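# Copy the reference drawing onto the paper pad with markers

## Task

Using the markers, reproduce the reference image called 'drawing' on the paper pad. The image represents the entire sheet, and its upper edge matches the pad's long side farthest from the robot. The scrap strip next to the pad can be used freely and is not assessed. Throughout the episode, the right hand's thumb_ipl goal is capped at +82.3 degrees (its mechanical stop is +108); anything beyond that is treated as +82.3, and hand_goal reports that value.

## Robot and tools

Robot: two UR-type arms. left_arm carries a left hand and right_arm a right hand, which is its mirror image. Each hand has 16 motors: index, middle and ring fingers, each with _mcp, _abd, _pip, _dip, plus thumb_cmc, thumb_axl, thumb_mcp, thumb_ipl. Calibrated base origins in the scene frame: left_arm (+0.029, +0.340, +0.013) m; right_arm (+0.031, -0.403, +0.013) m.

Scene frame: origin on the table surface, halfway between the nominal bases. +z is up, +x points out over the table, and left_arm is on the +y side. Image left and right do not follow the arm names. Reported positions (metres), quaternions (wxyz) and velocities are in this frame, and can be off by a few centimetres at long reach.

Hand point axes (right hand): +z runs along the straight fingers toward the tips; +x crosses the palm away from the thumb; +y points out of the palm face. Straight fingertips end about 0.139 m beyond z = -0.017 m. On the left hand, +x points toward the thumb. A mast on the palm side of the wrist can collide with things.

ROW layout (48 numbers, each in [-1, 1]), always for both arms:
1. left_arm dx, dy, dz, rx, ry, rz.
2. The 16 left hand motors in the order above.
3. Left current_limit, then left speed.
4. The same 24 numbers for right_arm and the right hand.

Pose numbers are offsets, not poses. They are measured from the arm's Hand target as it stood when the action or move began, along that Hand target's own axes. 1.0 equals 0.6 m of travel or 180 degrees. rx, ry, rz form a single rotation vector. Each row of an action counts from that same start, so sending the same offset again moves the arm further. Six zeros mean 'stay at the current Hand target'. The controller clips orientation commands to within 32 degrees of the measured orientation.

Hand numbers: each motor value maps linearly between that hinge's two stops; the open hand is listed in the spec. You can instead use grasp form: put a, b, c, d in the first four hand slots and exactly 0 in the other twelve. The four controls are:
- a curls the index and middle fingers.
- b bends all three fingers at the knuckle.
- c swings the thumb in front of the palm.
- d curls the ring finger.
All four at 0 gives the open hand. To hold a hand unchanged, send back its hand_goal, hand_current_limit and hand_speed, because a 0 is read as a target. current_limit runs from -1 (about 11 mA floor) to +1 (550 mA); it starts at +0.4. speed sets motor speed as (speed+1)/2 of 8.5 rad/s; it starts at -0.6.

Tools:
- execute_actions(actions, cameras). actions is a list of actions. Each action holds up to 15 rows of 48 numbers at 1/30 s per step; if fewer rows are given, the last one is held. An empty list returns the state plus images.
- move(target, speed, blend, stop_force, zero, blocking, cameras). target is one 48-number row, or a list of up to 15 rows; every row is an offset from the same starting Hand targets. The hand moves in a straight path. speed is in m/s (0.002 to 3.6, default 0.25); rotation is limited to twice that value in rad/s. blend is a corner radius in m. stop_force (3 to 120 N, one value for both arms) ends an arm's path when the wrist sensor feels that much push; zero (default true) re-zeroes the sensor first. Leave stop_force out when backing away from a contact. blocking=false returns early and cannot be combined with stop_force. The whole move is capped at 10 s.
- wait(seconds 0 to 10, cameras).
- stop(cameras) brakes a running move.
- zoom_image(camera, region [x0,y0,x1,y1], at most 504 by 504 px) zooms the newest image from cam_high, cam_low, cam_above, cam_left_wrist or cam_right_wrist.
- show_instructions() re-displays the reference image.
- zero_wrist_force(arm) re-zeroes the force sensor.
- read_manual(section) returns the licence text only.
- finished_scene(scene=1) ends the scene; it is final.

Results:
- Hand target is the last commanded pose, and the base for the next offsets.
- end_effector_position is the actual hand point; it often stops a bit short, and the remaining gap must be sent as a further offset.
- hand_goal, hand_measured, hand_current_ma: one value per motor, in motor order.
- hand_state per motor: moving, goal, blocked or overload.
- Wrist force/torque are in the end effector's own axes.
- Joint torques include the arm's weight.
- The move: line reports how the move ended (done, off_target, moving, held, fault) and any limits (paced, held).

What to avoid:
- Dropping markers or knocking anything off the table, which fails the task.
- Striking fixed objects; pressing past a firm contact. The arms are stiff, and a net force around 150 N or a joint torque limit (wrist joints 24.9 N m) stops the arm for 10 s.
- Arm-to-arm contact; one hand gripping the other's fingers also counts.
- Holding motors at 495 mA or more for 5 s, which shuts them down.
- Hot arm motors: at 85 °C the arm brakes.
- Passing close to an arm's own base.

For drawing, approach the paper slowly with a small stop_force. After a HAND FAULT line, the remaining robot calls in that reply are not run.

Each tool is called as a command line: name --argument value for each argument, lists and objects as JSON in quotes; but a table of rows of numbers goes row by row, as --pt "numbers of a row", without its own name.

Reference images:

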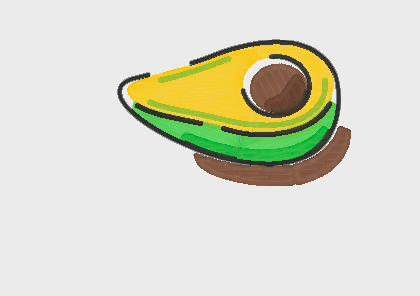

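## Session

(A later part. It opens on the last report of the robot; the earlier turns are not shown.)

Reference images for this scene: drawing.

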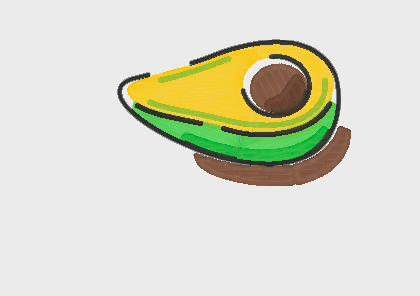

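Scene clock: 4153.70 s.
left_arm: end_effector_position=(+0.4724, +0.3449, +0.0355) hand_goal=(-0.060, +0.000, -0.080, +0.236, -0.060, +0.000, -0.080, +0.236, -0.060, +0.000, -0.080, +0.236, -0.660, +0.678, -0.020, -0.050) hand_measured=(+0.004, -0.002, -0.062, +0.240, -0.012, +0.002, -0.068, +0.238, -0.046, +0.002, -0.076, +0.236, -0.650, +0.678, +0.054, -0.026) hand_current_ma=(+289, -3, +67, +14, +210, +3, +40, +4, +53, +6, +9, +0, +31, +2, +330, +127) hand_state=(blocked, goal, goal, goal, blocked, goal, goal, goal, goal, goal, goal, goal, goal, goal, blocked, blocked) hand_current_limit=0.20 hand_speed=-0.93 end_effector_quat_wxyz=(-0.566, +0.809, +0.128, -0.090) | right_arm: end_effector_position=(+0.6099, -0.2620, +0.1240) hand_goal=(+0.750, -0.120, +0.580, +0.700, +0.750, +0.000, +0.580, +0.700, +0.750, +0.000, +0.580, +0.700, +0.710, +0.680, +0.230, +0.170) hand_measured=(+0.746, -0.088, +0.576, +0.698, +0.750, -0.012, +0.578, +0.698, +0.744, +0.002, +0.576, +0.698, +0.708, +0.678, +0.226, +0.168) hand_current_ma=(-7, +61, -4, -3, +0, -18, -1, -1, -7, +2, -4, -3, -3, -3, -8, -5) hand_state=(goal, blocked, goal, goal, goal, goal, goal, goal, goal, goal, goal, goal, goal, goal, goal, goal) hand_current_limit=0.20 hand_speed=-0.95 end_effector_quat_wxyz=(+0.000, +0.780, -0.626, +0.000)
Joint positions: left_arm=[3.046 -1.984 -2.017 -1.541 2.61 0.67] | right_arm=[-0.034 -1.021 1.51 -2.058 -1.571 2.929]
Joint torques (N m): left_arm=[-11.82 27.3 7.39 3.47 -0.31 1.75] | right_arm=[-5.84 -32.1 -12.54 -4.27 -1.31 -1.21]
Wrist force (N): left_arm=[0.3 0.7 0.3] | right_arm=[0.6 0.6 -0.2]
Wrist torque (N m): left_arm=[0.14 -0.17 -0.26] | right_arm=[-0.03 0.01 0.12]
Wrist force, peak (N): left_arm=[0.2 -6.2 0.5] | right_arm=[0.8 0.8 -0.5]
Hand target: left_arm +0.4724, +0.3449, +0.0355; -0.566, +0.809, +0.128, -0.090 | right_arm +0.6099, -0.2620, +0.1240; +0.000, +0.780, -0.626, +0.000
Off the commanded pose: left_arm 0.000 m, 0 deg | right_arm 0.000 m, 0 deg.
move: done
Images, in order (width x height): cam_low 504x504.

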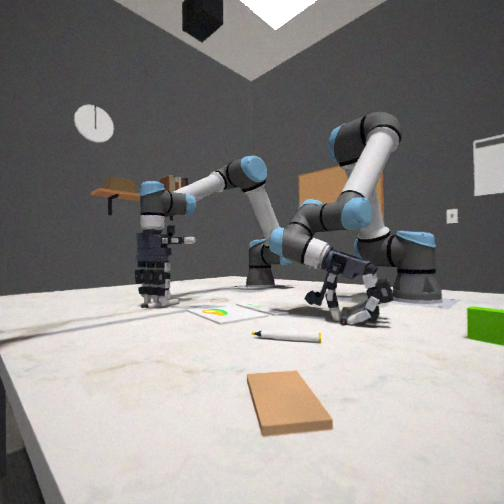

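move --target '[0,-0.0047,-0.0017,0,0,0,-0.112,0,-0.09,0.225,-0.1,0,-0.08,0.235,-0.09,0,-0.08,0.235,-0.66,0.677,-0.01,-0.06,0.75,-0.93,0,0,0,0,0,0,0.75,-0.12,0.58,0.70,0.75,0,0.58,0.70,0.75,0,0.58,0.70,0.71,0.68,0.23,0.17,0.2,-0.95]'

move --pt "0 -0.157 -0.057 0 0 0 -0.112 0 -0.09 0.225 -0.1 0 -0.08 0.235 -0.09 0 -0.08 0.235 -0.66 0.677 -0.01 -0.06 0.75 -0.93 0.0385 -0.0034 0 0 0 -0.0972 0.75 -0.12 0.58 0.70 0.75 0 0.58 0.70 0.75 0 0.58 0.70 0.71 0.68 0.23 0.17 0.2 -0.95" --pt "0 -0.157 -0.057 0 0 0 -0.112 0 -0.09 0.225 -0.1 0 -0.08 0.235 -0.09 0 -0.08 0.235 -0.66 0.677 -0.01 -0.06 0.75 -0.93 0.0742 -0.0182 0 0 0 -0.1944 0.75 -0.12 0.58 0.70 0.75 0 0.58 0.70 0.75 0 0.58 0.70 0.71 0.68 0.23 0.17 0.2 -0.95" --speed 0.08 --blend '[0.003,0]' --cameras '["cam_low","cam_high"]'

zoom_image --camera "cam_low" --region '[290, 200, 410, 320]'

zoom_image --camera "cam_low" --region '[110, 240, 210, 340]'

zoom_image --camera "cam_high" --region '[110, 150, 250, 290]'

Scene clock: 4190.40 s.
left_arm: end_effector_position=(+0.4724, +0.3449, +0.0384) hand_goal=(-0.112, +0.000, -0.090, +0.226, -0.100, +0.000, -0.080, +0.236, -0.090, +0.000, -0.080, +0.236, -0.660, +0.678, -0.010, -0.060) hand_measured=(-0.016, -0.002, -0.060, +0.240, -0.034, +0.002, -0.064, +0.238, -0.072, +0.002, -0.076, +0.236, -0.648, +0.678, +0.066, -0.024) hand_current_ma=(+451, -4, +114, +52, +290, +3, +57, +7, +66, +5, +14, +2, +40, +2, +428, +191) hand_state=(blocked, goal, blocked, goal, blocked, goal, goal, goal, goal, goal, goal, goal, goal, goal, blocked, blocked) hand_current_limit=0.75 hand_speed=-0.93 end_effector_quat_wxyz=(-0.566, +0.809, +0.128, -0.090) | right_arm: end_effector_position=(+0.6099, -0.2620, +0.1240) hand_goal=(+0.750, -0.120, +0.580, +0.700, +0.750, +0.000, +0.580, +0.700, +0.750, +0.000, +0.580, +0.700, +0.710, +0.680, +0.230, +0.170) hand_measured=(+0.746, -0.088, +0.576, +0.698, +0.750, -0.012, +0.578, +0.698, +0.744, +0.002, +0.576, +0.698, +0.708, +0.678, +0.226, +0.168) hand_current_ma=(-7, +61, -4, -3, +0, -18, -1, -1, -7, +2, -4, -3, -3, -3, -8, -5) hand_state=(goal, blocked, goal, goal, goal, goal, goal, goal, goal, goal, goal, goal, goal, goal, goal, goal) hand_current_limit=0.20 hand_speed=-0.95 end_effector_quat_wxyz=(+0.000, +0.780, -0.626, +0.000)
Joint positions: left_arm=[3.046 -1.978 -2.015 -1.549 2.61 0.67] | right_arm=[-0.034 -1.021 1.51 -2.058 -1.571 2.929]
Joint torques (N m): left_arm=[-8.24 43.4 20.56 -1.06 2.66 1.54] | right_arm=[-6.05 -32.89 -13.32 -4.28 -1.36 -1.23]
Wrist force (N): left_arm=[0.3 1.3 0.1] | right_arm=[0.6 0.7 -0.3]
Wrist torque (N m): left_arm=[0.20 -0.17 -0.27] | right_arm=[0.00 0.00 0.11]
Wrist force, peak (N): left_arm=[0.2 1.4 0.2] | right_arm=[0.7 1.1 -0.3]
Hand target: left_arm +0.4724, +0.3449, +0.0385; -0.566, +0.809, +0.128, -0.090 | right_arm +0.6099, -0.2620, +0.1240; +0.000, +0.780, -0.626, +0.000
Off the commanded pose: left_arm 0.000 m, 0 deg | right_arm 0.000 m, 0 deg.
move: done

Scene clock: 4194.67 s.
left_arm: end_effector_position=(+0.4725, +0.3451, +0.1387) hand_goal=(-0.112, +0.000, -0.090, +0.226, -0.100, +0.000, -0.080, +0.236, -0.090, +0.000, -0.080, +0.236, -0.660, +0.678, -0.010, -0.060) hand_measured=(-0.016, -0.002, -0.060, +0.240, -0.034, +0.002, -0.064, +0.238, -0.072, +0.002, -0.076, +0.236, -0.648, +0.678, +0.066, -0.024) hand_current_ma=(+451, -4, +114, +52, +290, +3, +57, +7, +66, +5, +14, +2, +40, +2, +428, +191) hand_state=(blocked, goal, blocked, goal, blocked, goal, goal, goal, goal, goal, goal, goal, goal, goal, blocked, blocked) hand_current_limit=0.75 hand_speed=-0.93 end_effector_quat_wxyz=(-0.566, +0.809, +0.128, -0.090) | right_arm: end_effector_position=(+0.6302, -0.3031, +0.1240) hand_goal=(+0.750, -0.120, +0.580, +0.700, +0.750, +0.000, +0.580, +0.700, +0.750, +0.000, +0.580, +0.700, +0.710, +0.680, +0.230, +0.170) hand_measured=(+0.746, -0.088, +0.576, +0.698, +0.750, -0.012, +0.578, +0.698, +0.744, +0.002, +0.576, +0.698, +0.708, +0.678, +0.226, +0.168) hand_current_ma=(-7, +61, -4, -3, +0, -18, -1, -1, -7, +2, -4, -3, -3, -3, -8, -5) hand_state=(goal, blocked, goal, goal, goal, goal, goal, goal, goal, goal, goal, goal, goal, goal, goal, goal) hand_current_limit=0.20 hand_speed=-0.95 end_effector_quat_wxyz=(+0.000, +0.932, -0.362, +0.000)
Joint positions: left_arm=[3.046 -1.809 -1.92 -1.812 2.61 0.67] | right_arm=[-0.019 -1.003 1.48 -2.047 -1.571 2.333]
Joint torques (N m): left_arm=[-11.08 39.74 23.51 -1.19 -1.34 -2.61] | right_arm=[7.01 -40.15 -14.32 -0.4 1.1 -1.45]
Wrist force (N): left_arm=[-0.1 1.0 0.4] | right_arm=[0.7 0.5 -0.2]
Wrist torque (N m): left_arm=[0.15 -0.14 -0.24] | right_arm=[-0.04 -0.01 0.15]
Wrist force, peak (N): left_arm=[0.2 1.8 0.3] | right_arm=[1.0 0.9 -0.3]
Hand target: left_arm +0.4725, +0.3451, +0.1387; -0.566, +0.809, +0.128, -0.090 | right_arm +0.6302, -0.3031, +0.1240; +0.000, +0.932, -0.362, +0.000
Off the commanded pose: left_arm 0.000 m, 0 deg | right_arm 0.000 m, 0 deg.
move: done
Images, in order (width x height): cam_high 504x504, cam_low 504x504.

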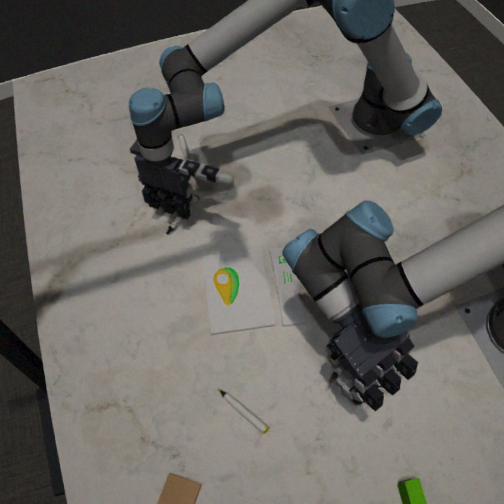

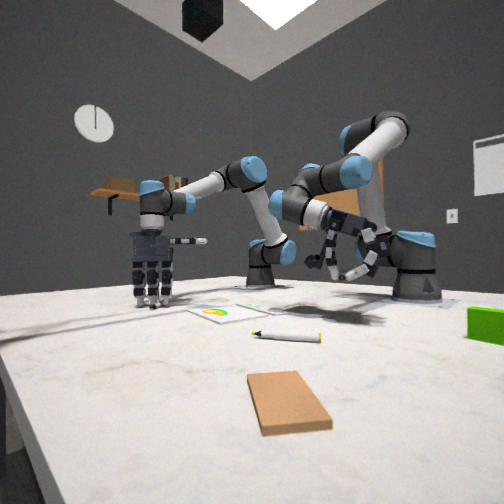

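Scaled by 4.200 from the camera's 504x504 image, which has a finer 720x720 frame.

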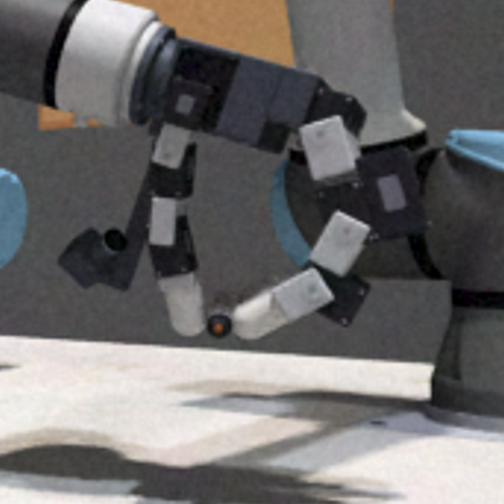

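Scaled by 5.040 from the camera's 504x504 image, which has a finer 720x720 frame.

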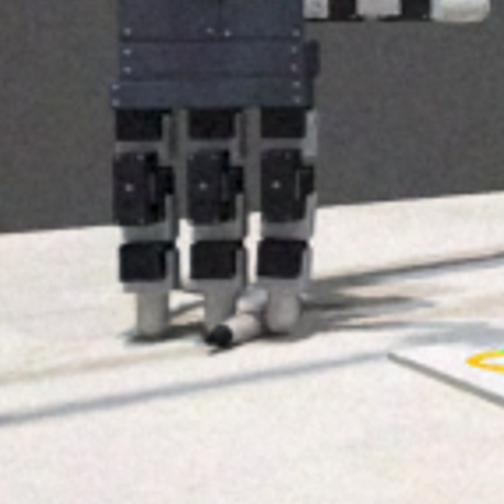

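Scaled by 3.600 from the camera's 504x504 image, which has a finer 720x720 frame.

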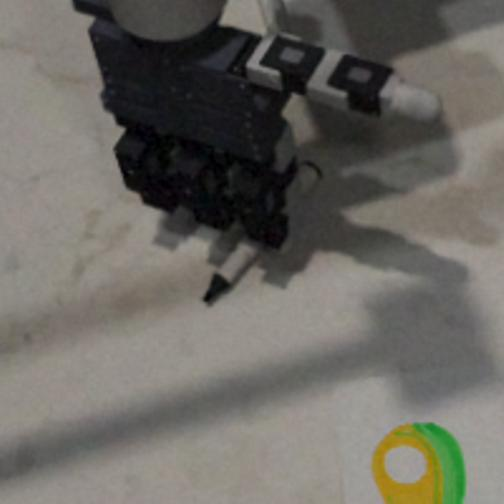

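move --pt "0 -0.2527 -0.0919 0 0 0 -0.112 0 -0.09 0.225 -0.1 0 -0.08 0.235 -0.09 0 -0.08 0.235 -0.66 0.677 -0.01 -0.06 0.75 -0.93 0.0385 -0.0034 0 0 0 -0.0972 0.75 -0.12 0.58 0.70 0.75 0 0.58 0.70 0.75 0 0.58 0.70 0.71 0.68 0.23 0.17 0.2 -0.95" --pt "0.0049 -0.2072 -0.2171 -0.3889 0 0 -0.112 0 -0.09 0.225 -0.1 0 -0.08 0.235 -0.09 0 -0.08 0.235 -0.66 0.677 -0.01 -0.06 0.75 -0.93 0.0742 -0.0182 0 0 0 -0.1944 0.75 -0.12 0.58 0.70 0.75 0 0.58 0.70 0.75 0 0.58 0.70 0.71 0.68 0.23 0.17 0.2 -0.95" --speed '[0.12,0.15]' --blend '[0.003,0]' --cameras '["cam_low","cam_high"]'

zoom_image --camera "cam_low" --region '[110, 240, 210, 340]'

zoom_image --camera "cam_high" --region '[110, 150, 250, 290]'

Scene clock: 4216.03 s.
left_arm: end_effector_position=(+0.5002, +0.2702, +0.3001) hand_goal=(-0.112, +0.000, -0.090, +0.226, -0.100, +0.000, -0.080, +0.236, -0.090, +0.000, -0.080, +0.236, -0.660, +0.678, -0.010, -0.060) hand_measured=(-0.016, -0.002, -0.060, +0.240, -0.034, +0.002, -0.064, +0.238, -0.072, +0.002, -0.074, +0.236, -0.648, +0.678, +0.066, -0.024) hand_current_ma=(+451, -4, +117, +52, +290, +3, +59, +7, +65, +5, +16, +2, +40, +2, +429, +191) hand_state=(blocked, goal, blocked, goal, blocked, goal, goal, goal, goal, goal, goal, goal, goal, goal, blocked, blocked) hand_current_limit=0.75 hand_speed=-0.93 end_effector_quat_wxyz=(+0.000, +0.988, +0.156, -0.001) | right_arm: end_effector_position=(+0.6704, -0.3251, +0.1240) hand_goal=(+0.750, -0.120, +0.580, +0.700, +0.750, +0.000, +0.580, +0.700, +0.750, +0.000, +0.580, +0.700, +0.710, +0.680, +0.230, +0.170) hand_measured=(+0.746, -0.088, +0.576, +0.698, +0.750, -0.012, +0.578, +0.698, +0.744, +0.002, +0.576, +0.698, +0.708, +0.678, +0.226, +0.168) hand_current_ma=(-7, +60, -4, -3, +0, -18, -1, -1, -7, +2, -4, -3, -3, -3, -8, -5) hand_state=(goal, blocked, goal, goal, goal, goal, goal, goal, goal, goal, goal, goal, goal, goal, goal, goal) hand_current_limit=0.20 hand_speed=-0.95 end_effector_quat_wxyz=(+0.000, +0.998, -0.065, +0.000)
Joint positions: left_arm=[3.471 -1.368 -1.931 -1.414 1.57 1.587] | right_arm=[-0.002 -0.998 1.472 -2.043 -1.571 1.74]
Joint torques (N m): left_arm=[16.57 24.06 15.48 5.17 -2.92 2.45] | right_arm=[6.69 -56.31 -12.44 -4.28 1.32 -1.23]
Wrist force (N): left_arm=[-0.1 0.0 0.4] | right_arm=[0.6 0.3 -0.3]
Wrist torque (N m): left_arm=[0.22 0.03 -0.01] | right_arm=[-0.05 0.01 0.14]
Wrist force, peak (N): left_arm=[-0.2 2.3 0.5] | right_arm=[1.0 1.0 -0.5]
Hand target: left_arm +0.5002, +0.2702, +0.3001; +0.000, +0.988, +0.156, -0.001 | right_arm +0.6704, -0.3251, +0.1240; +0.000, +0.998, -0.065, +0.000
Off the commanded pose: left_arm 0.000 m, 0 deg | right_arm 0.000 m, 0 deg.
move: done
Images, in order (width x height): cam_high 504x504, cam_low 504x504.

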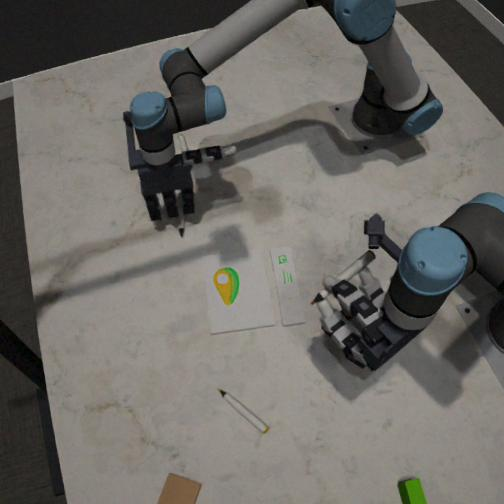

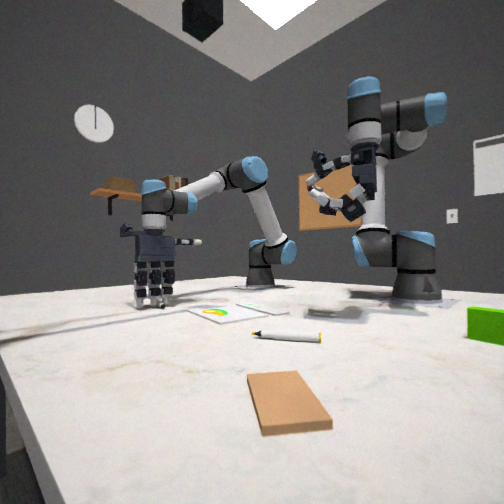

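Scaled by 5.040 from the camera's 504x504 image, which has a finer 720x720 frame.

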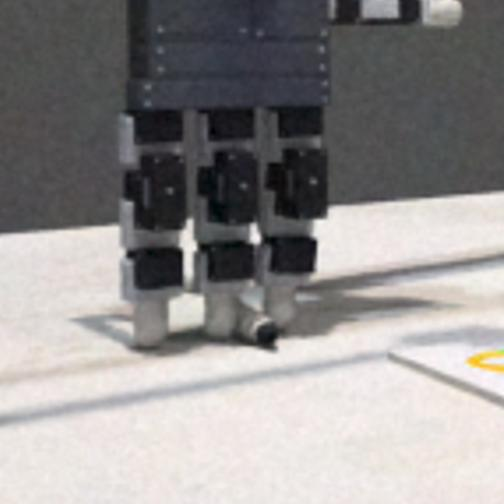

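Scaled by 3.600 from the camera's 504x504 image, which has a finer 720x720 frame.

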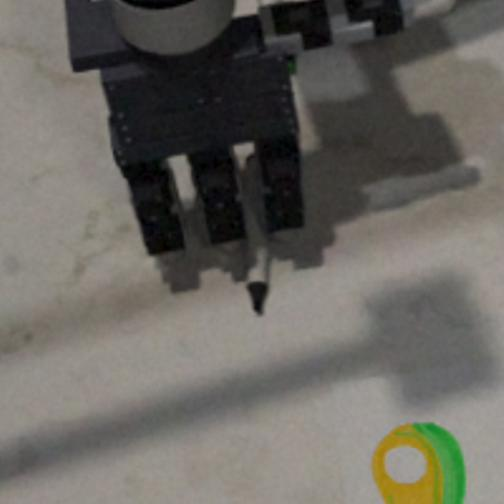

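move --target '[0,0,0,0,0,0,-0.112,0,-0.09,0.225,-0.1,0,-0.08,0.235,-0.09,0,-0.08,0.235,-0.66,0.677,-0.01,-0.06,0.75,-0.93,0,0,0,0,0,0,0.75,0.25,0.58,0.70,0.75,0,0.58,0.70,0.75,0,0.58,0.70,0.71,0.68,0.23,0.17,0.4,-0.9]'

move --target '[-0.0615,0.4626,0.3502,-0.1014,-0.4911,-0.1040,-0.112,0,-0.09,0.225,-0.1,0,-0.08,0.235,-0.09,0,-0.08,0.235,-0.66,0.677,-0.01,-0.06,0.75,-0.93,0,0,-0.3,0,0,0,0.75,0.25,0.58,0.70,0.75,0,0.58,0.70,0.75,0,0.58,0.70,0.71,0.68,0.23,0.17,0.4,-0.9]' --speed 0.2 --cameras '["cam_low","cam_high","cam_above"]'

zoom_image --camera "cam_low" --region '[110, 240, 210, 340]'

zoom_image --camera "cam_high" --region '[130, 150, 290, 310]'

Scene clock: 4262.70 s.
left_arm: end_effector_position=(+0.5002, +0.2702, +0.3001) hand_goal=(-0.112, +0.000, -0.090, +0.226, -0.100, +0.000, -0.080, +0.236, -0.090, +0.000, -0.080, +0.236, -0.660, +0.678, -0.010, -0.060) hand_measured=(-0.016, -0.002, -0.060, +0.240, -0.034, +0.002, -0.064, +0.238, -0.072, +0.002, -0.074, +0.236, -0.648, +0.678, +0.066, -0.024) hand_current_ma=(+451, -4, +117, +52, +290, +3, +59, +7, +65, +5, +16, +2, +40, +2, +429, +191) hand_state=(blocked, goal, blocked, goal, blocked, goal, goal, goal, goal, goal, goal, goal, goal, goal, blocked, blocked) hand_current_limit=0.75 hand_speed=-0.93 end_effector_quat_wxyz=(+0.000, +0.988, +0.156, -0.001) | right_arm: end_effector_position=(+0.6704, -0.3251, +0.1240) hand_goal=(+0.750, +0.250, +0.580, +0.700, +0.750, +0.000, +0.580, +0.700, +0.750, +0.000, +0.580, +0.700, +0.710, +0.680, +0.230, +0.170) hand_measured=(+0.746, +0.244, +0.576, +0.698, +0.750, -0.004, +0.578, +0.698, +0.744, +0.002, +0.576, +0.698, +0.708, +0.678, +0.226, +0.168) hand_current_ma=(-7, -5, -4, -3, +0, -3, -1, -1, -7, +2, -4, -3, -3, -3, -8, -5) hand_state=(goal, goal, goal, goal, goal, goal, goal, goal, goal, goal, goal, goal, goal, goal, goal, goal) hand_current_limit=0.40 hand_speed=-0.90 end_effector_quat_wxyz=(+0.000, +0.998, -0.065, +0.000)
Joint positions: left_arm=[3.471 -1.368 -1.931 -1.414 1.57 1.587] | right_arm=[-0.002 -0.998 1.472 -2.043 -1.571 1.74]
Joint torques (N m): left_arm=[16.08 24.43 16.08 4.99 -2.83 2.36] | right_arm=[7.61 -55.64 -12.87 -4.11 1.34 -1.26]
Wrist force (N): left_arm=[-0.2 0.1 0.1] | right_arm=[0.5 0.4 -0.5]
Wrist torque (N m): left_arm=[0.25 0.05 -0.03] | right_arm=[-0.01 0.03 0.13]
Wrist force, peak (N): left_arm=[-0.5 -0.1 0.2] | right_arm=[1.0 0.6 -0.8]
Hand target: left_arm +0.5002, +0.2702, +0.3001; +0.000, +0.988, +0.156, -0.001 | right_arm +0.6704, -0.3251, +0.1240; +0.000, +0.998, -0.065, +0.000
Off the commanded pose: left_arm 0.000 m, 0 deg | right_arm 0.000 m, 0 deg.
move: done

Scene clock: 4267.30 s.
left_arm: end_effector_position=(+0.5506, -0.0054, +0.0902) hand_goal=(-0.112, +0.000, -0.090, +0.226, -0.100, +0.000, -0.080, +0.236, -0.090, +0.000, -0.080, +0.236, -0.660, +0.678, -0.010, -0.060) hand_measured=(-0.016, +0.000, -0.060, +0.240, -0.034, +0.002, -0.064, +0.238, -0.074, +0.002, -0.074, +0.236, -0.648, +0.678, +0.066, -0.024) hand_current_ma=(+451, -2, +117, +52, +290, +6, +59, +7, +65, +5, +16, +2, +41, +2, +429, +191) hand_state=(blocked, goal, blocked, goal, blocked, goal, goal, goal, goal, goal, goal, goal, goal, goal, blocked, blocked) hand_current_limit=0.75 hand_speed=-0.93 end_effector_quat_wxyz=(+0.249, +0.662, +0.253, -0.660) | right_arm: end_effector_position=(+0.6706, -0.3250, +0.3040) hand_goal=(+0.750, +0.250, +0.580, +0.700, +0.750, +0.000, +0.580, +0.700, +0.750, +0.000, +0.580, +0.700, +0.710, +0.680, +0.230, +0.170) hand_measured=(+0.746, +0.244, +0.576, +0.698, +0.750, -0.004, +0.578, +0.698, +0.744, +0.002, +0.576, +0.698, +0.708, +0.678, +0.226, +0.168) hand_current_ma=(-7, -5, -4, -3, +0, -3, -1, -1, -7, +2, -4, -3, -3, -3, -8, -5) hand_state=(goal, goal, goal, goal, goal, goal, goal, goal, goal, goal, goal, goal, goal, goal, goal, goal) hand_current_limit=0.40 hand_speed=-0.90 end_effector_quat_wxyz=(+0.000, +0.998, -0.065, +0.000)
Joint positions: left_arm=[3.146 -2.435 -1.357 -2.487 0.851 1.564] | right_arm=[-0.002 -1.113 1.171 -1.628 -1.571 1.74]
Joint torques (N m): left_arm=[-11.96 44.44 22.33 -3.28 -2.51 2.93] | right_arm=[6.74 -51.86 -29.01 0.51 -0.7 1.46]
Wrist force (N): left_arm=[0.9 1.0 -0.1] | right_arm=[0.3 0.2 -0.6]
Wrist torque (N m): left_arm=[0.04 -0.32 -0.27] | right_arm=[-0.04 0.09 0.13]
Wrist force, peak (N): left_arm=[1.6 1.5 0.2] | right_arm=[1.2 0.7 -0.3]
Hand target: left_arm +0.5506, -0.0054, +0.0902; +0.249, +0.662, +0.253, -0.661 | right_arm +0.6706, -0.3250, +0.3040; +0.000, +0.998, -0.065, +0.000
Off the commanded pose: left_arm 0.000 m, 0 deg | right_arm 0.000 m, 0 deg.
move: done
Images, in order (width x height): cam_high 504x504, cam_low 504x504, cam_above 504x504.

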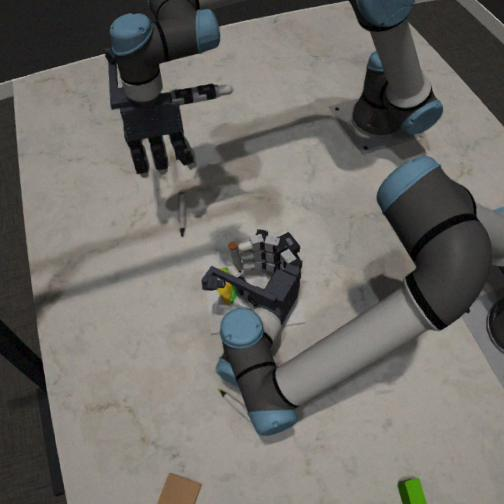

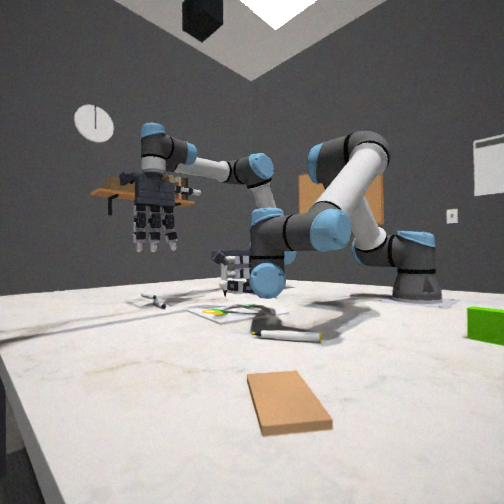

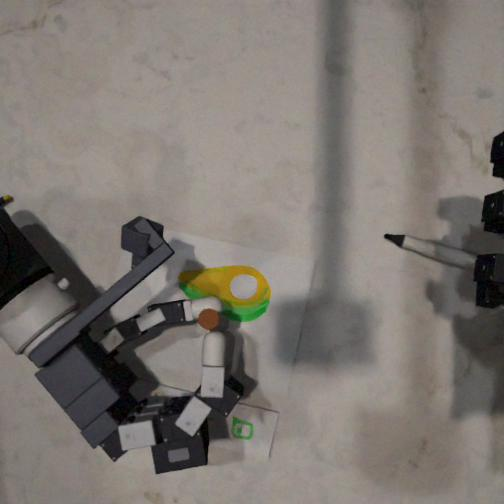

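Scaled by 5.040 from the camera's 504x504 image, which has a finer 720x720 frame.

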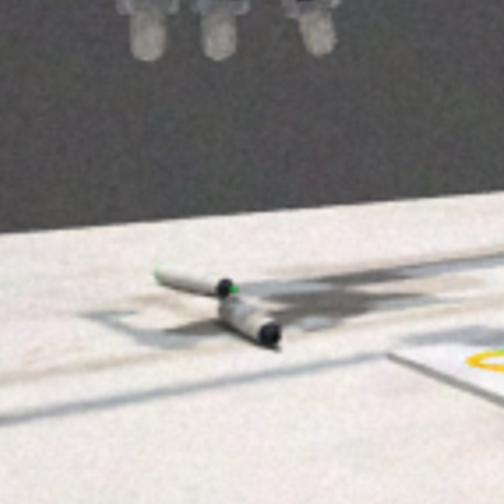

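Scaled by 3.150 from the camera's 504x504 image, which has a finer 720x720 frame.

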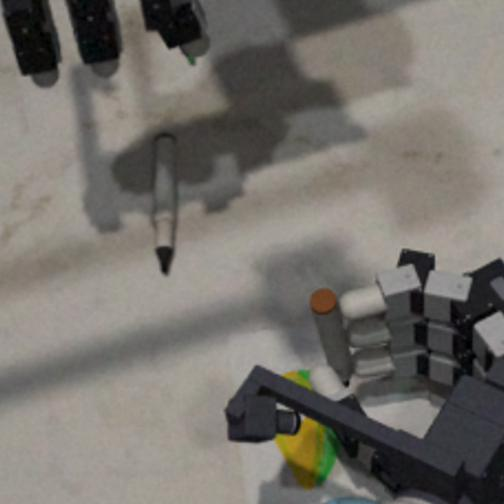

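move --target '[0,0,0,0,0,0,-0.112,0,-0.09,0.225,-0.1,0,-0.08,0.235,-0.09,0,-0.08,0.235,-0.66,0.677,-0.01,-0.06,0.75,-0.93,0.0766,-0.1153,0.3067,0.2883,0.3230,0.4615,0.479,0,-0.299,0.188,0.479,0,-0.299,0.188,0.479,0,-0.299,0.188,-0.66,0.677,0.225,0.059,0.4,-0.6]' --speed 0.25

move --pt "0.03 0 0 0 0 0 -0.112 0 -0.09 0.225 -0.1 0 -0.08 0.235 -0.09 0 -0.08 0.235 -0.66 0.677 -0.01 -0.06 0.75 -0.93 0 0 0 0 0 0 0.479 0 -0.299 0.188 0.479 0 -0.299 0.188 0.479 0 -0.299 0.188 -0.66 0.677 0.225 0.059 0.4 -0.6" --pt "0.055 0 0 0 0 0 -0.112 0 -0.09 0.225 -0.1 0 -0.08 0.235 -0.09 0 -0.08 0.235 -0.66 0.677 -0.01 -0.06 0.75 -0.93 0 0 0 0 0 0 0.479 0 -0.299 0.188 0.479 0 -0.299 0.188 0.479 0 -0.299 0.188 -0.66 0.677 0.225 0.059 0.4 -0.6" --stop_force 3 --speed '[0.04,0.005]'

move --target '[-0.0333,0,0,0,0,0,-0.112,0,-0.09,0.225,-0.1,0,-0.08,0.235,-0.09,0,-0.08,0.235,-0.66,0.677,-0.01,-0.06,0.75,-0.93,0,0,0,0,0,0,0.479,0,-0.299,0.188,0.479,0,-0.299,0.188,0.479,0,-0.299,0.188,-0.66,0.677,0.225,0.059,0.4,-0.6]' --speed 0.05 --cameras '["cam_low","cam_high","cam_above"]'

zoom_image --camera "cam_low" --region '[110, 230, 220, 340]'

zoom_image --camera "cam_high" --region '[130, 150, 290, 310]'

zoom_image --camera "cam_above" --region '[160, 250, 290, 380]'

Scene clock: 4351.93 s.
left_arm: end_effector_position=(+0.5506, -0.0054, +0.0902) hand_goal=(-0.112, +0.000, -0.090, +0.226, -0.100, +0.000, -0.080, +0.236, -0.090, +0.000, -0.080, +0.236, -0.660, +0.678, -0.010, -0.060) hand_measured=(-0.016, +0.000, -0.060, +0.240, -0.034, +0.002, -0.064, +0.238, -0.074, +0.002, -0.074, +0.236, -0.648, +0.678, +0.066, -0.024) hand_current_ma=(+451, -2, +117, +52, +290, +6, +59, +7, +65, +5, +16, +2, +41, +2, +429, +191) hand_state=(blocked, goal, blocked, goal, blocked, goal, goal, goal, goal, goal, goal, goal, goal, goal, blocked, blocked) hand_current_limit=0.75 hand_speed=-0.93 end_effector_quat_wxyz=(+0.249, +0.662, +0.253, -0.661) | right_arm: end_effector_position=(+0.7250, -0.2625, +0.1199) hand_goal=(+0.480, +0.000, -0.298, +0.188, +0.480, +0.000, -0.298, +0.188, +0.480, +0.000, -0.298, +0.188, -0.660, +0.678, +0.226, +0.060) hand_measured=(+0.476, +0.002, -0.294, +0.192, +0.476, -0.002, -0.294, +0.192, +0.476, +0.002, -0.294, +0.192, -0.656, +0.678, +0.224, +0.062) hand_current_ma=(-5, +3, +4, +3, -4, -2, +4, +3, -5, +2, +4, +4, +5, +0, -3, +1) hand_state=(goal, goal, goal, goal, goal, goal, goal, goal, goal, goal, goal, goal, goal, goal, goal, goal) hand_current_limit=0.40 hand_speed=-0.60 end_effector_quat_wxyz=(+0.353, -0.505, +0.646, -0.452)
Joint positions: left_arm=[3.146 -2.435 -1.357 -2.487 0.851 1.564] | right_arm=[0.019 -0.909 1.885 -3.753 -1.855 3.248]
Joint torques (N m): left_arm=[-12.35 45.12 21.02 -3.38 -1.18 2.85] | right_arm=[7.95 -28.8 -20.11 -4.39 -1.83 2.04]
Wrist force (N): left_arm=[0.8 1.1 -0.1] | right_arm=[1.6 1.6 -1.2]
Wrist torque (N m): left_arm=[0.05 -0.29 -0.29] | right_arm=[0.09 -0.06 0.03]
Wrist force, peak (N): left_arm=[1.0 1.3 0.1] | right_arm=[1.6 2.4 -1.4]
Hand target: left_arm +0.5506, -0.0054, +0.0902; +0.249, +0.662, +0.253, -0.661 | right_arm +0.7250, -0.2625, +0.1199; +0.353, -0.505, +0.646, -0.452
Off the commanded pose: left_arm 0.000 m, 0 deg | right_arm 0.000 m, 0 deg.
move: done

Scene clock: 4356.13 s.
left_arm: end_effector_position=(+0.5506, -0.0052, +0.0572) hand_goal=(-0.112, +0.000, -0.090, +0.226, -0.100, +0.000, -0.080, +0.236, -0.090, +0.000, -0.080, +0.236, -0.660, +0.678, -0.010, -0.060) hand_measured=(-0.016, +0.000, -0.060, +0.240, -0.034, +0.002, -0.064, +0.238, -0.074, +0.002, -0.074, +0.236, -0.648, +0.678, +0.066, -0.024) hand_current_ma=(+451, -2, +117, +52, +290, +6, +59, +7, +65, +5, +16, +2, +41, +2, +429, +191) hand_state=(blocked, goal, blocked, goal, blocked, goal, goal, goal, goal, goal, goal, goal, goal, goal, blocked, blocked) hand_current_limit=0.75 hand_speed=-0.93 end_effector_quat_wxyz=(+0.249, +0.662, +0.253, -0.661) | right_arm: end_effector_position=(+0.7250, -0.2625, +0.1199) hand_goal=(+0.480, +0.000, -0.298, +0.188, +0.480, +0.000, -0.298, +0.188, +0.480, +0.000, -0.298, +0.188, -0.660, +0.678, +0.226, +0.060) hand_measured=(+0.476, +0.002, -0.294, +0.192, +0.476, -0.002, -0.294, +0.192, +0.476, +0.002, -0.294, +0.192, -0.656, +0.678, +0.224, +0.062) hand_current_ma=(-5, +3, +4, +3, -4, -2, +4, +3, -5, +2, +4, +4, +5, +0, -3, +1) hand_state=(goal, goal, goal, goal, goal, goal, goal, goal, goal, goal, goal, goal, goal, goal, goal, goal) hand_current_limit=0.40 hand_speed=-0.60 end_effector_quat_wxyz=(+0.353, -0.505, +0.646, -0.452)
Joint positions: left_arm=[3.147 -2.484 -1.362 -2.432 0.851 1.564] | right_arm=[0.019 -0.908 1.885 -3.753 -1.856 3.248]
Joint torques (N m): left_arm=[15.89 45.42 7.05 1.3 2.44 -1.62] | right_arm=[7.2 -28.36 -20.16 -4.35 -1.87 1.97]
Wrist force (N): left_arm=[0.9 1.2 -0.1] | right_arm=[1.3 1.9 -1.2]
Wrist torque (N m): left_arm=[0.06 -0.30 -0.27] | right_arm=[0.11 -0.02 0.01]
Wrist force, peak (N): left_arm=[0.9 1.4 -0.3] | right_arm=[1.5 2.1 -1.5]
Hand target: left_arm +0.5506, -0.0052, +0.0572; +0.249, +0.662, +0.253, -0.661 | right_arm +0.7250, -0.2625, +0.1199; +0.353, -0.505, +0.646, -0.452
Off the commanded pose: left_arm 0.000 m, 0 deg | right_arm 0.000 m, 0 deg.
move: done

Scene clock: 4356.97 s.
left_arm: end_effector_position=(+0.5506, -0.0053, +0.0771) hand_goal=(-0.112, +0.000, -0.090, +0.226, -0.100, +0.000, -0.080, +0.236, -0.090, +0.000, -0.080, +0.236, -0.660, +0.678, -0.010, -0.060) hand_measured=(-0.016, +0.000, -0.060, +0.240, -0.034, +0.002, -0.064, +0.238, -0.074, +0.002, -0.074, +0.236, -0.648, +0.678, +0.066, -0.024) hand_current_ma=(+451, -2, +117, +52, +290, +6, +59, +7, +65, +5, +16, +2, +41, +2, +429, +191) hand_state=(blocked, goal, blocked, goal, blocked, goal, goal, goal, goal, goal, goal, goal, goal, goal, blocked, blocked) hand_current_limit=0.75 hand_speed=-0.93 end_effector_quat_wxyz=(+0.249, +0.662, +0.253, -0.661) | right_arm: end_effector_position=(+0.7250, -0.2625, +0.1199) hand_goal=(+0.480, +0.000, -0.298, +0.188, +0.480, +0.000, -0.298, +0.188, +0.480, +0.000, -0.298, +0.188, -0.660, +0.678, +0.226, +0.060) hand_measured=(+0.476, +0.002, -0.294, +0.192, +0.476, -0.002, -0.294, +0.192, +0.476, +0.002, -0.294, +0.192, -0.656, +0.678, +0.224, +0.062) hand_current_ma=(-5, +3, +4, +3, -4, -2, +4, +3, -5, +2, +4, +4, +5, +0, -3, +1) hand_state=(goal, goal, goal, goal, goal, goal, goal, goal, goal, goal, goal, goal, goal, goal, goal, goal) hand_current_limit=0.40 hand_speed=-0.60 end_effector_quat_wxyz=(+0.353, -0.505, +0.646, -0.452)
Joint positions: left_arm=[3.146 -2.454 -1.36 -2.465 0.851 1.564] | right_arm=[0.019 -0.908 1.885 -3.753 -1.856 3.248]
Joint torques (N m): left_arm=[-11.05 61.67 21.28 -3.32 -2.49 -1.41] | right_arm=[7.21 -28.46 -19.81 -4.33 -1.79 1.94]
Wrist force (N): left_arm=[0.9 1.0 -0.1] | right_arm=[1.2 1.5 -1.3]
Wrist torque (N m): left_arm=[0.04 -0.31 -0.26] | right_arm=[0.08 -0.01 -0.01]
Wrist force, peak (N): left_arm=[1.2 1.1 -0.1] | right_arm=[1.5 2.1 -1.5]
Hand target: left_arm +0.5506, -0.0053, +0.0772; +0.249, +0.662, +0.253, -0.661 | right_arm +0.7250, -0.2625, +0.1199; +0.353, -0.505, +0.646, -0.452
Off the commanded pose: left_arm 0.000 m, 0 deg | right_arm 0.000 m, 0 deg.
move: done
Images, in order (width x height): cam_high 504x504, cam_low 504x504, cam_above 504x504.

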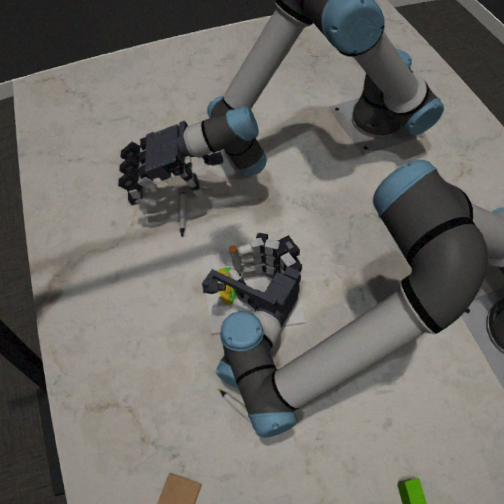

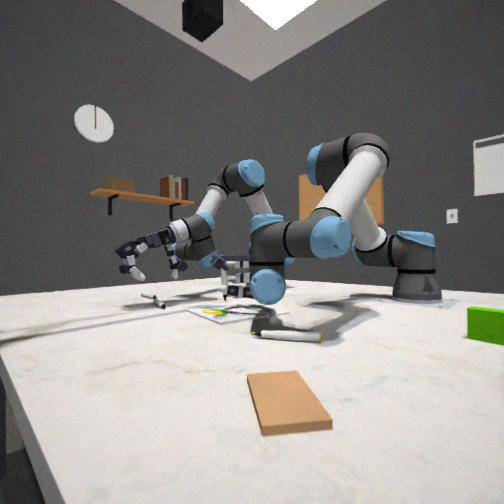

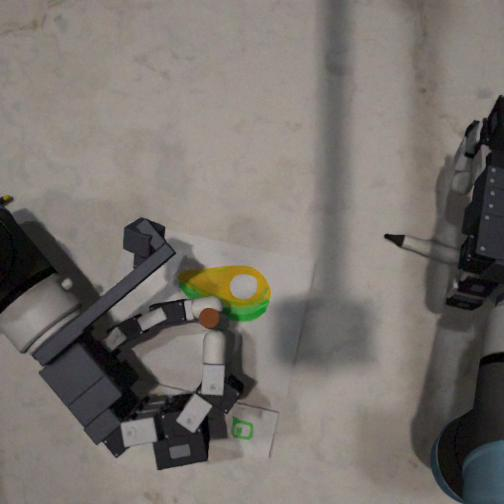

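Scaled by 4.582 from the camera's 504x504 image, which has a finer 720x720 frame.

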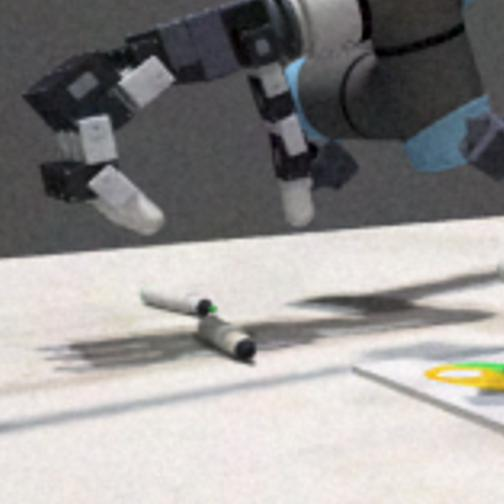

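Scaled by 3.150 from the camera's 504x504 image, which has a finer 720x720 frame.

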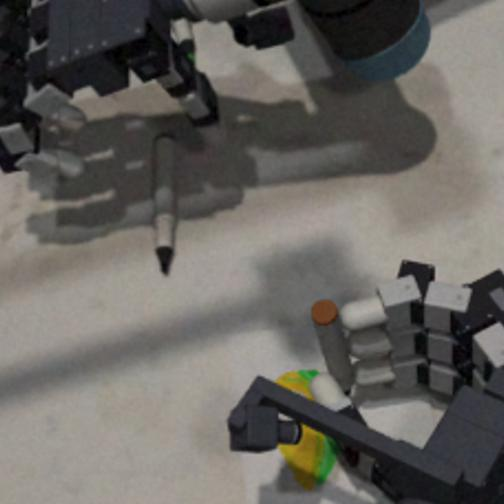

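Scaled by 3.877 from the camera's 504x504 image, which has a finer 720x720 frame.

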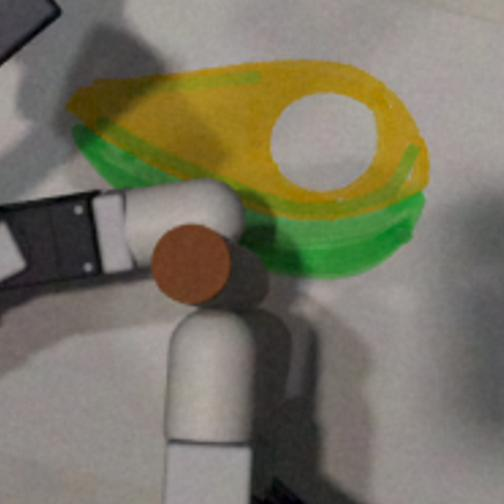

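move --pt "0.0312 0 0 0 0 0 -0.112 0 -0.09 0.225 -0.1 0 -0.08 0.235 -0.09 0 -0.08 0.235 -0.66 0.677 -0.01 -0.06 0.75 -0.93 0 0.094 0.0342 0 0 0 0.479 0 -0.299 0.188 0.479 0 -0.299 0.188 0.479 0 -0.299 0.188 -0.66 0.677 0.225 0.059 0.4 -0.6" --pt "0.052 0 0 0 0 0 -0.112 0 -0.09 0.225 -0.1 0 -0.08 0.235 -0.09 0 -0.08 0.235 -0.66 0.677 -0.01 -0.06 0.75 -0.93 0 0.094 0.0342 0 0 0 0.479 0 -0.299 0.188 0.479 0 -0.299 0.188 0.479 0 -0.299 0.188 -0.66 0.677 0.225 0.059 0.4 -0.6" --stop_force 3 --speed '[0.05,0.005]'

move --target '[-0.0333,0,0,0,0,0,-0.112,0,-0.09,0.225,-0.1,0,-0.08,0.235,-0.09,0,-0.08,0.235,-0.66,0.677,-0.01,-0.06,0.75,-0.93,0,0,0,0,0,0,0.479,0,-0.299,0.188,0.479,0,-0.299,0.188,0.479,0,-0.299,0.188,-0.66,0.677,0.225,0.059,0.4,-0.6]' --speed 0.05 --cameras '["cam_low","cam_high","cam_above"]'

zoom_image --camera "cam_low" --region '[110, 240, 210, 340]'

zoom_image --camera "cam_high" --region '[130, 150, 230, 250]'

zoom_image --camera "cam_above" --region '[160, 250, 290, 380]'

Scene clock: 4394.83 s.
left_arm: end_effector_position=(+0.5506, -0.0052, +0.0498) hand_goal=(-0.112, +0.000, -0.090, +0.226, -0.100, +0.000, -0.080, +0.236, -0.090, +0.000, -0.080, +0.236, -0.660, +0.678, -0.010, -0.060) hand_measured=(-0.016, -0.004, -0.060, +0.240, -0.036, -0.004, -0.064, +0.238, -0.074, +0.002, -0.074, +0.236, -0.650, +0.676, +0.066, -0.024) hand_current_ma=(+450, -13, +117, +52, +285, -9, +59, +7, +58, +5, +16, +2, +37, -4, +430, +191) hand_state=(blocked, goal, blocked, goal, blocked, goal, goal, goal, goal, goal, goal, goal, goal, goal, blocked, blocked) hand_current_limit=0.75 hand_speed=-0.93 end_effector_quat_wxyz=(+0.249, +0.662, +0.253, -0.661) | right_arm: end_effector_position=(+0.7249, -0.2625, +0.0599) hand_goal=(+0.480, +0.000, -0.298, +0.188, +0.480, +0.000, -0.298, +0.188, +0.480, +0.000, -0.298, +0.188, -0.660, +0.678, +0.226, +0.060) hand_measured=(+0.476, +0.002, -0.294, +0.192, +0.476, -0.002, -0.294, +0.192, +0.476, +0.002, -0.294, +0.192, -0.656, +0.678, +0.224, +0.062) hand_current_ma=(-5, +3, +4, +3, -4, -2, +4, +3, -5, +2, +4, +4, +5, +0, -3, +1) hand_state=(goal, goal, goal, goal, goal, goal, goal, goal, goal, goal, goal, goal, goal, goal, goal, goal) hand_current_limit=0.40 hand_speed=-0.60 end_effector_quat_wxyz=(+0.353, -0.505, +0.646, -0.452)
Joint positions: left_arm=[3.147 -2.496 -1.362 -2.421 0.851 1.564] | right_arm=[0.019 -0.781 1.878 -3.873 -1.856 3.248]
Joint torques (N m): left_arm=[14.52 61.29 7.32 -3.26 2.37 2.1] | right_arm=[7.49 -30.53 -17.97 -4.33 -1.9 -0.58]
Wrist force (N): left_arm=[-1.7 1.2 -0.3] | right_arm=[1.2 1.4 -1.4]
Wrist torque (N m): left_arm=[0.07 -0.21 -0.20] | right_arm=[0.10 -0.02 0.00]
Wrist force, peak (N): left_arm=[-2.7 1.2 -0.3] | right_arm=[1.6 2.0 -1.7]
Hand target: left_arm +0.5506, -0.0052, +0.0498; +0.249, +0.662, +0.253, -0.661 (not the last commanded pose) | right_arm +0.7249, -0.2625, +0.0599; +0.353, -0.505, +0.646, -0.452
Off the commanded pose: left_arm 0.004 m, 0 deg | right_arm 0.000 m, 0 deg.
move: contact (left_arm)

Scene clock: 4395.67 s.
left_arm: end_effector_position=(+0.5506, -0.0052, +0.0697) hand_goal=(-0.112, +0.000, -0.090, +0.226, -0.100, +0.000, -0.080, +0.236, -0.090, +0.000, -0.080, +0.236, -0.660, +0.678, -0.010, -0.060) hand_measured=(-0.016, -0.002, -0.060, +0.240, -0.036, +0.000, -0.064, +0.238, -0.074, +0.004, -0.074, +0.236, -0.648, +0.676, +0.066, -0.024) hand_current_ma=(+450, -3, +117, +52, +285, +1, +59, +8, +58, +8, +16, +2, +42, -4, +430, +191) hand_state=(blocked, goal, blocked, goal, blocked, goal, goal, goal, goal, goal, goal, goal, goal, goal, blocked, blocked) hand_current_limit=0.75 hand_speed=-0.93 end_effector_quat_wxyz=(+0.249, +0.662, +0.253, -0.661) | right_arm: end_effector_position=(+0.7249, -0.2625, +0.0599) hand_goal=(+0.480, +0.000, -0.298, +0.188, +0.480, +0.000, -0.298, +0.188, +0.480, +0.000, -0.298, +0.188, -0.660, +0.678, +0.226, +0.060) hand_measured=(+0.476, +0.002, -0.294, +0.192, +0.476, -0.002, -0.294, +0.192, +0.476, +0.002, -0.294, +0.192, -0.656, +0.678, +0.224, +0.062) hand_current_ma=(-5, +3, +4, +3, -4, -2, +4, +3, -5, +2, +4, +4, +5, +0, -3, +1) hand_state=(goal, goal, goal, goal, goal, goal, goal, goal, goal, goal, goal, goal, goal, goal, goal, goal) hand_current_limit=0.40 hand_speed=-0.60 end_effector_quat_wxyz=(+0.353, -0.505, +0.646, -0.452)
Joint positions: left_arm=[3.147 -2.465 -1.361 -2.453 0.851 1.564] | right_arm=[0.019 -0.781 1.878 -3.873 -1.856 3.248]
Joint torques (N m): left_arm=[-12.44 62.11 20.98 -3.41 -2.47 1.51] | right_arm=[7.03 -30.67 -18.21 -4.37 -1.75 -0.5]
Wrist force (N): left_arm=[0.8 1.1 -0.1] | right_arm=[1.2 1.5 -1.1]
Wrist torque (N m): left_arm=[0.06 -0.29 -0.27] | right_arm=[0.08 -0.04 0.00]
Wrist force, peak (N): left_arm=[-1.6 1.2 -0.1] | right_arm=[1.6 2.0 -1.4]
Hand target: left_arm +0.5506, -0.0053, +0.0698; +0.249, +0.662, +0.253, -0.661 | right_arm +0.7249, -0.2625, +0.0599; +0.353, -0.505, +0.646, -0.452
Off the commanded pose: left_arm 0.000 m, 0 deg | right_arm 0.000 m, 0 deg.
move: done
Images, in order (width x height): cam_high 504x504, cam_low 504x504, cam_above 504x504.

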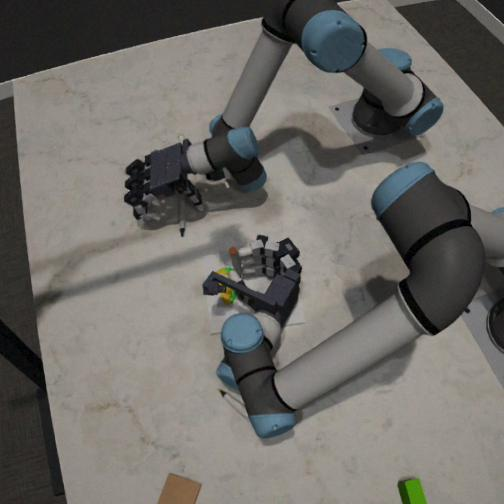

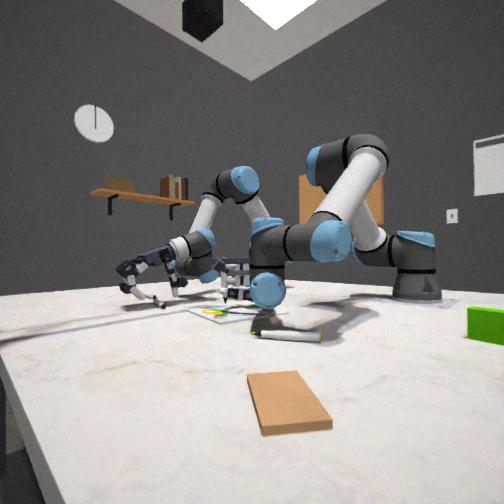

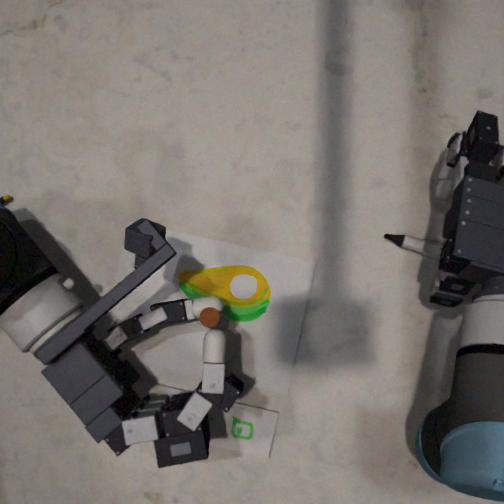

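Scaled by 5.040 from the camera's 504x504 image, which has a finer 720x720 frame.

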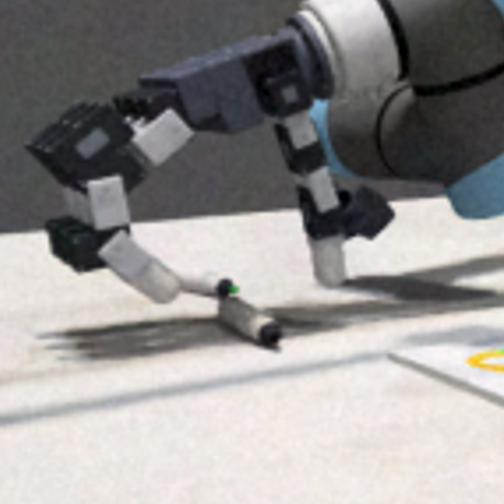

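Scaled by 5.040 from the camera's 504x504 image, which has a finer 720x720 frame.

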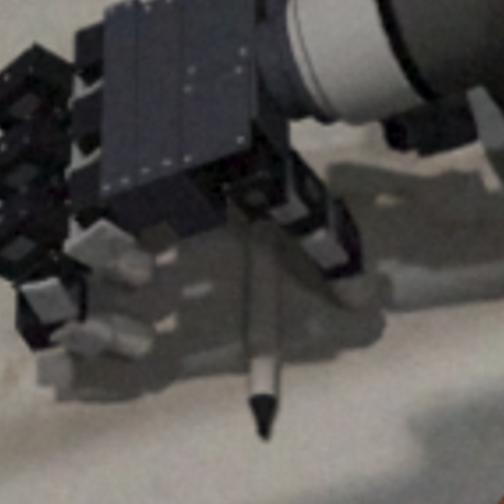

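Scaled by 3.877 from the camera's 504x504 image, which has a finer 720x720 frame.

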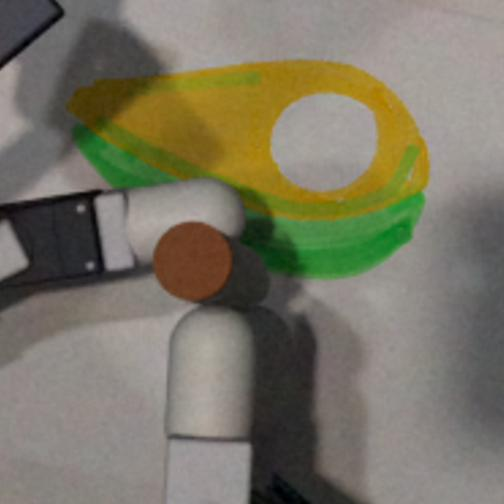

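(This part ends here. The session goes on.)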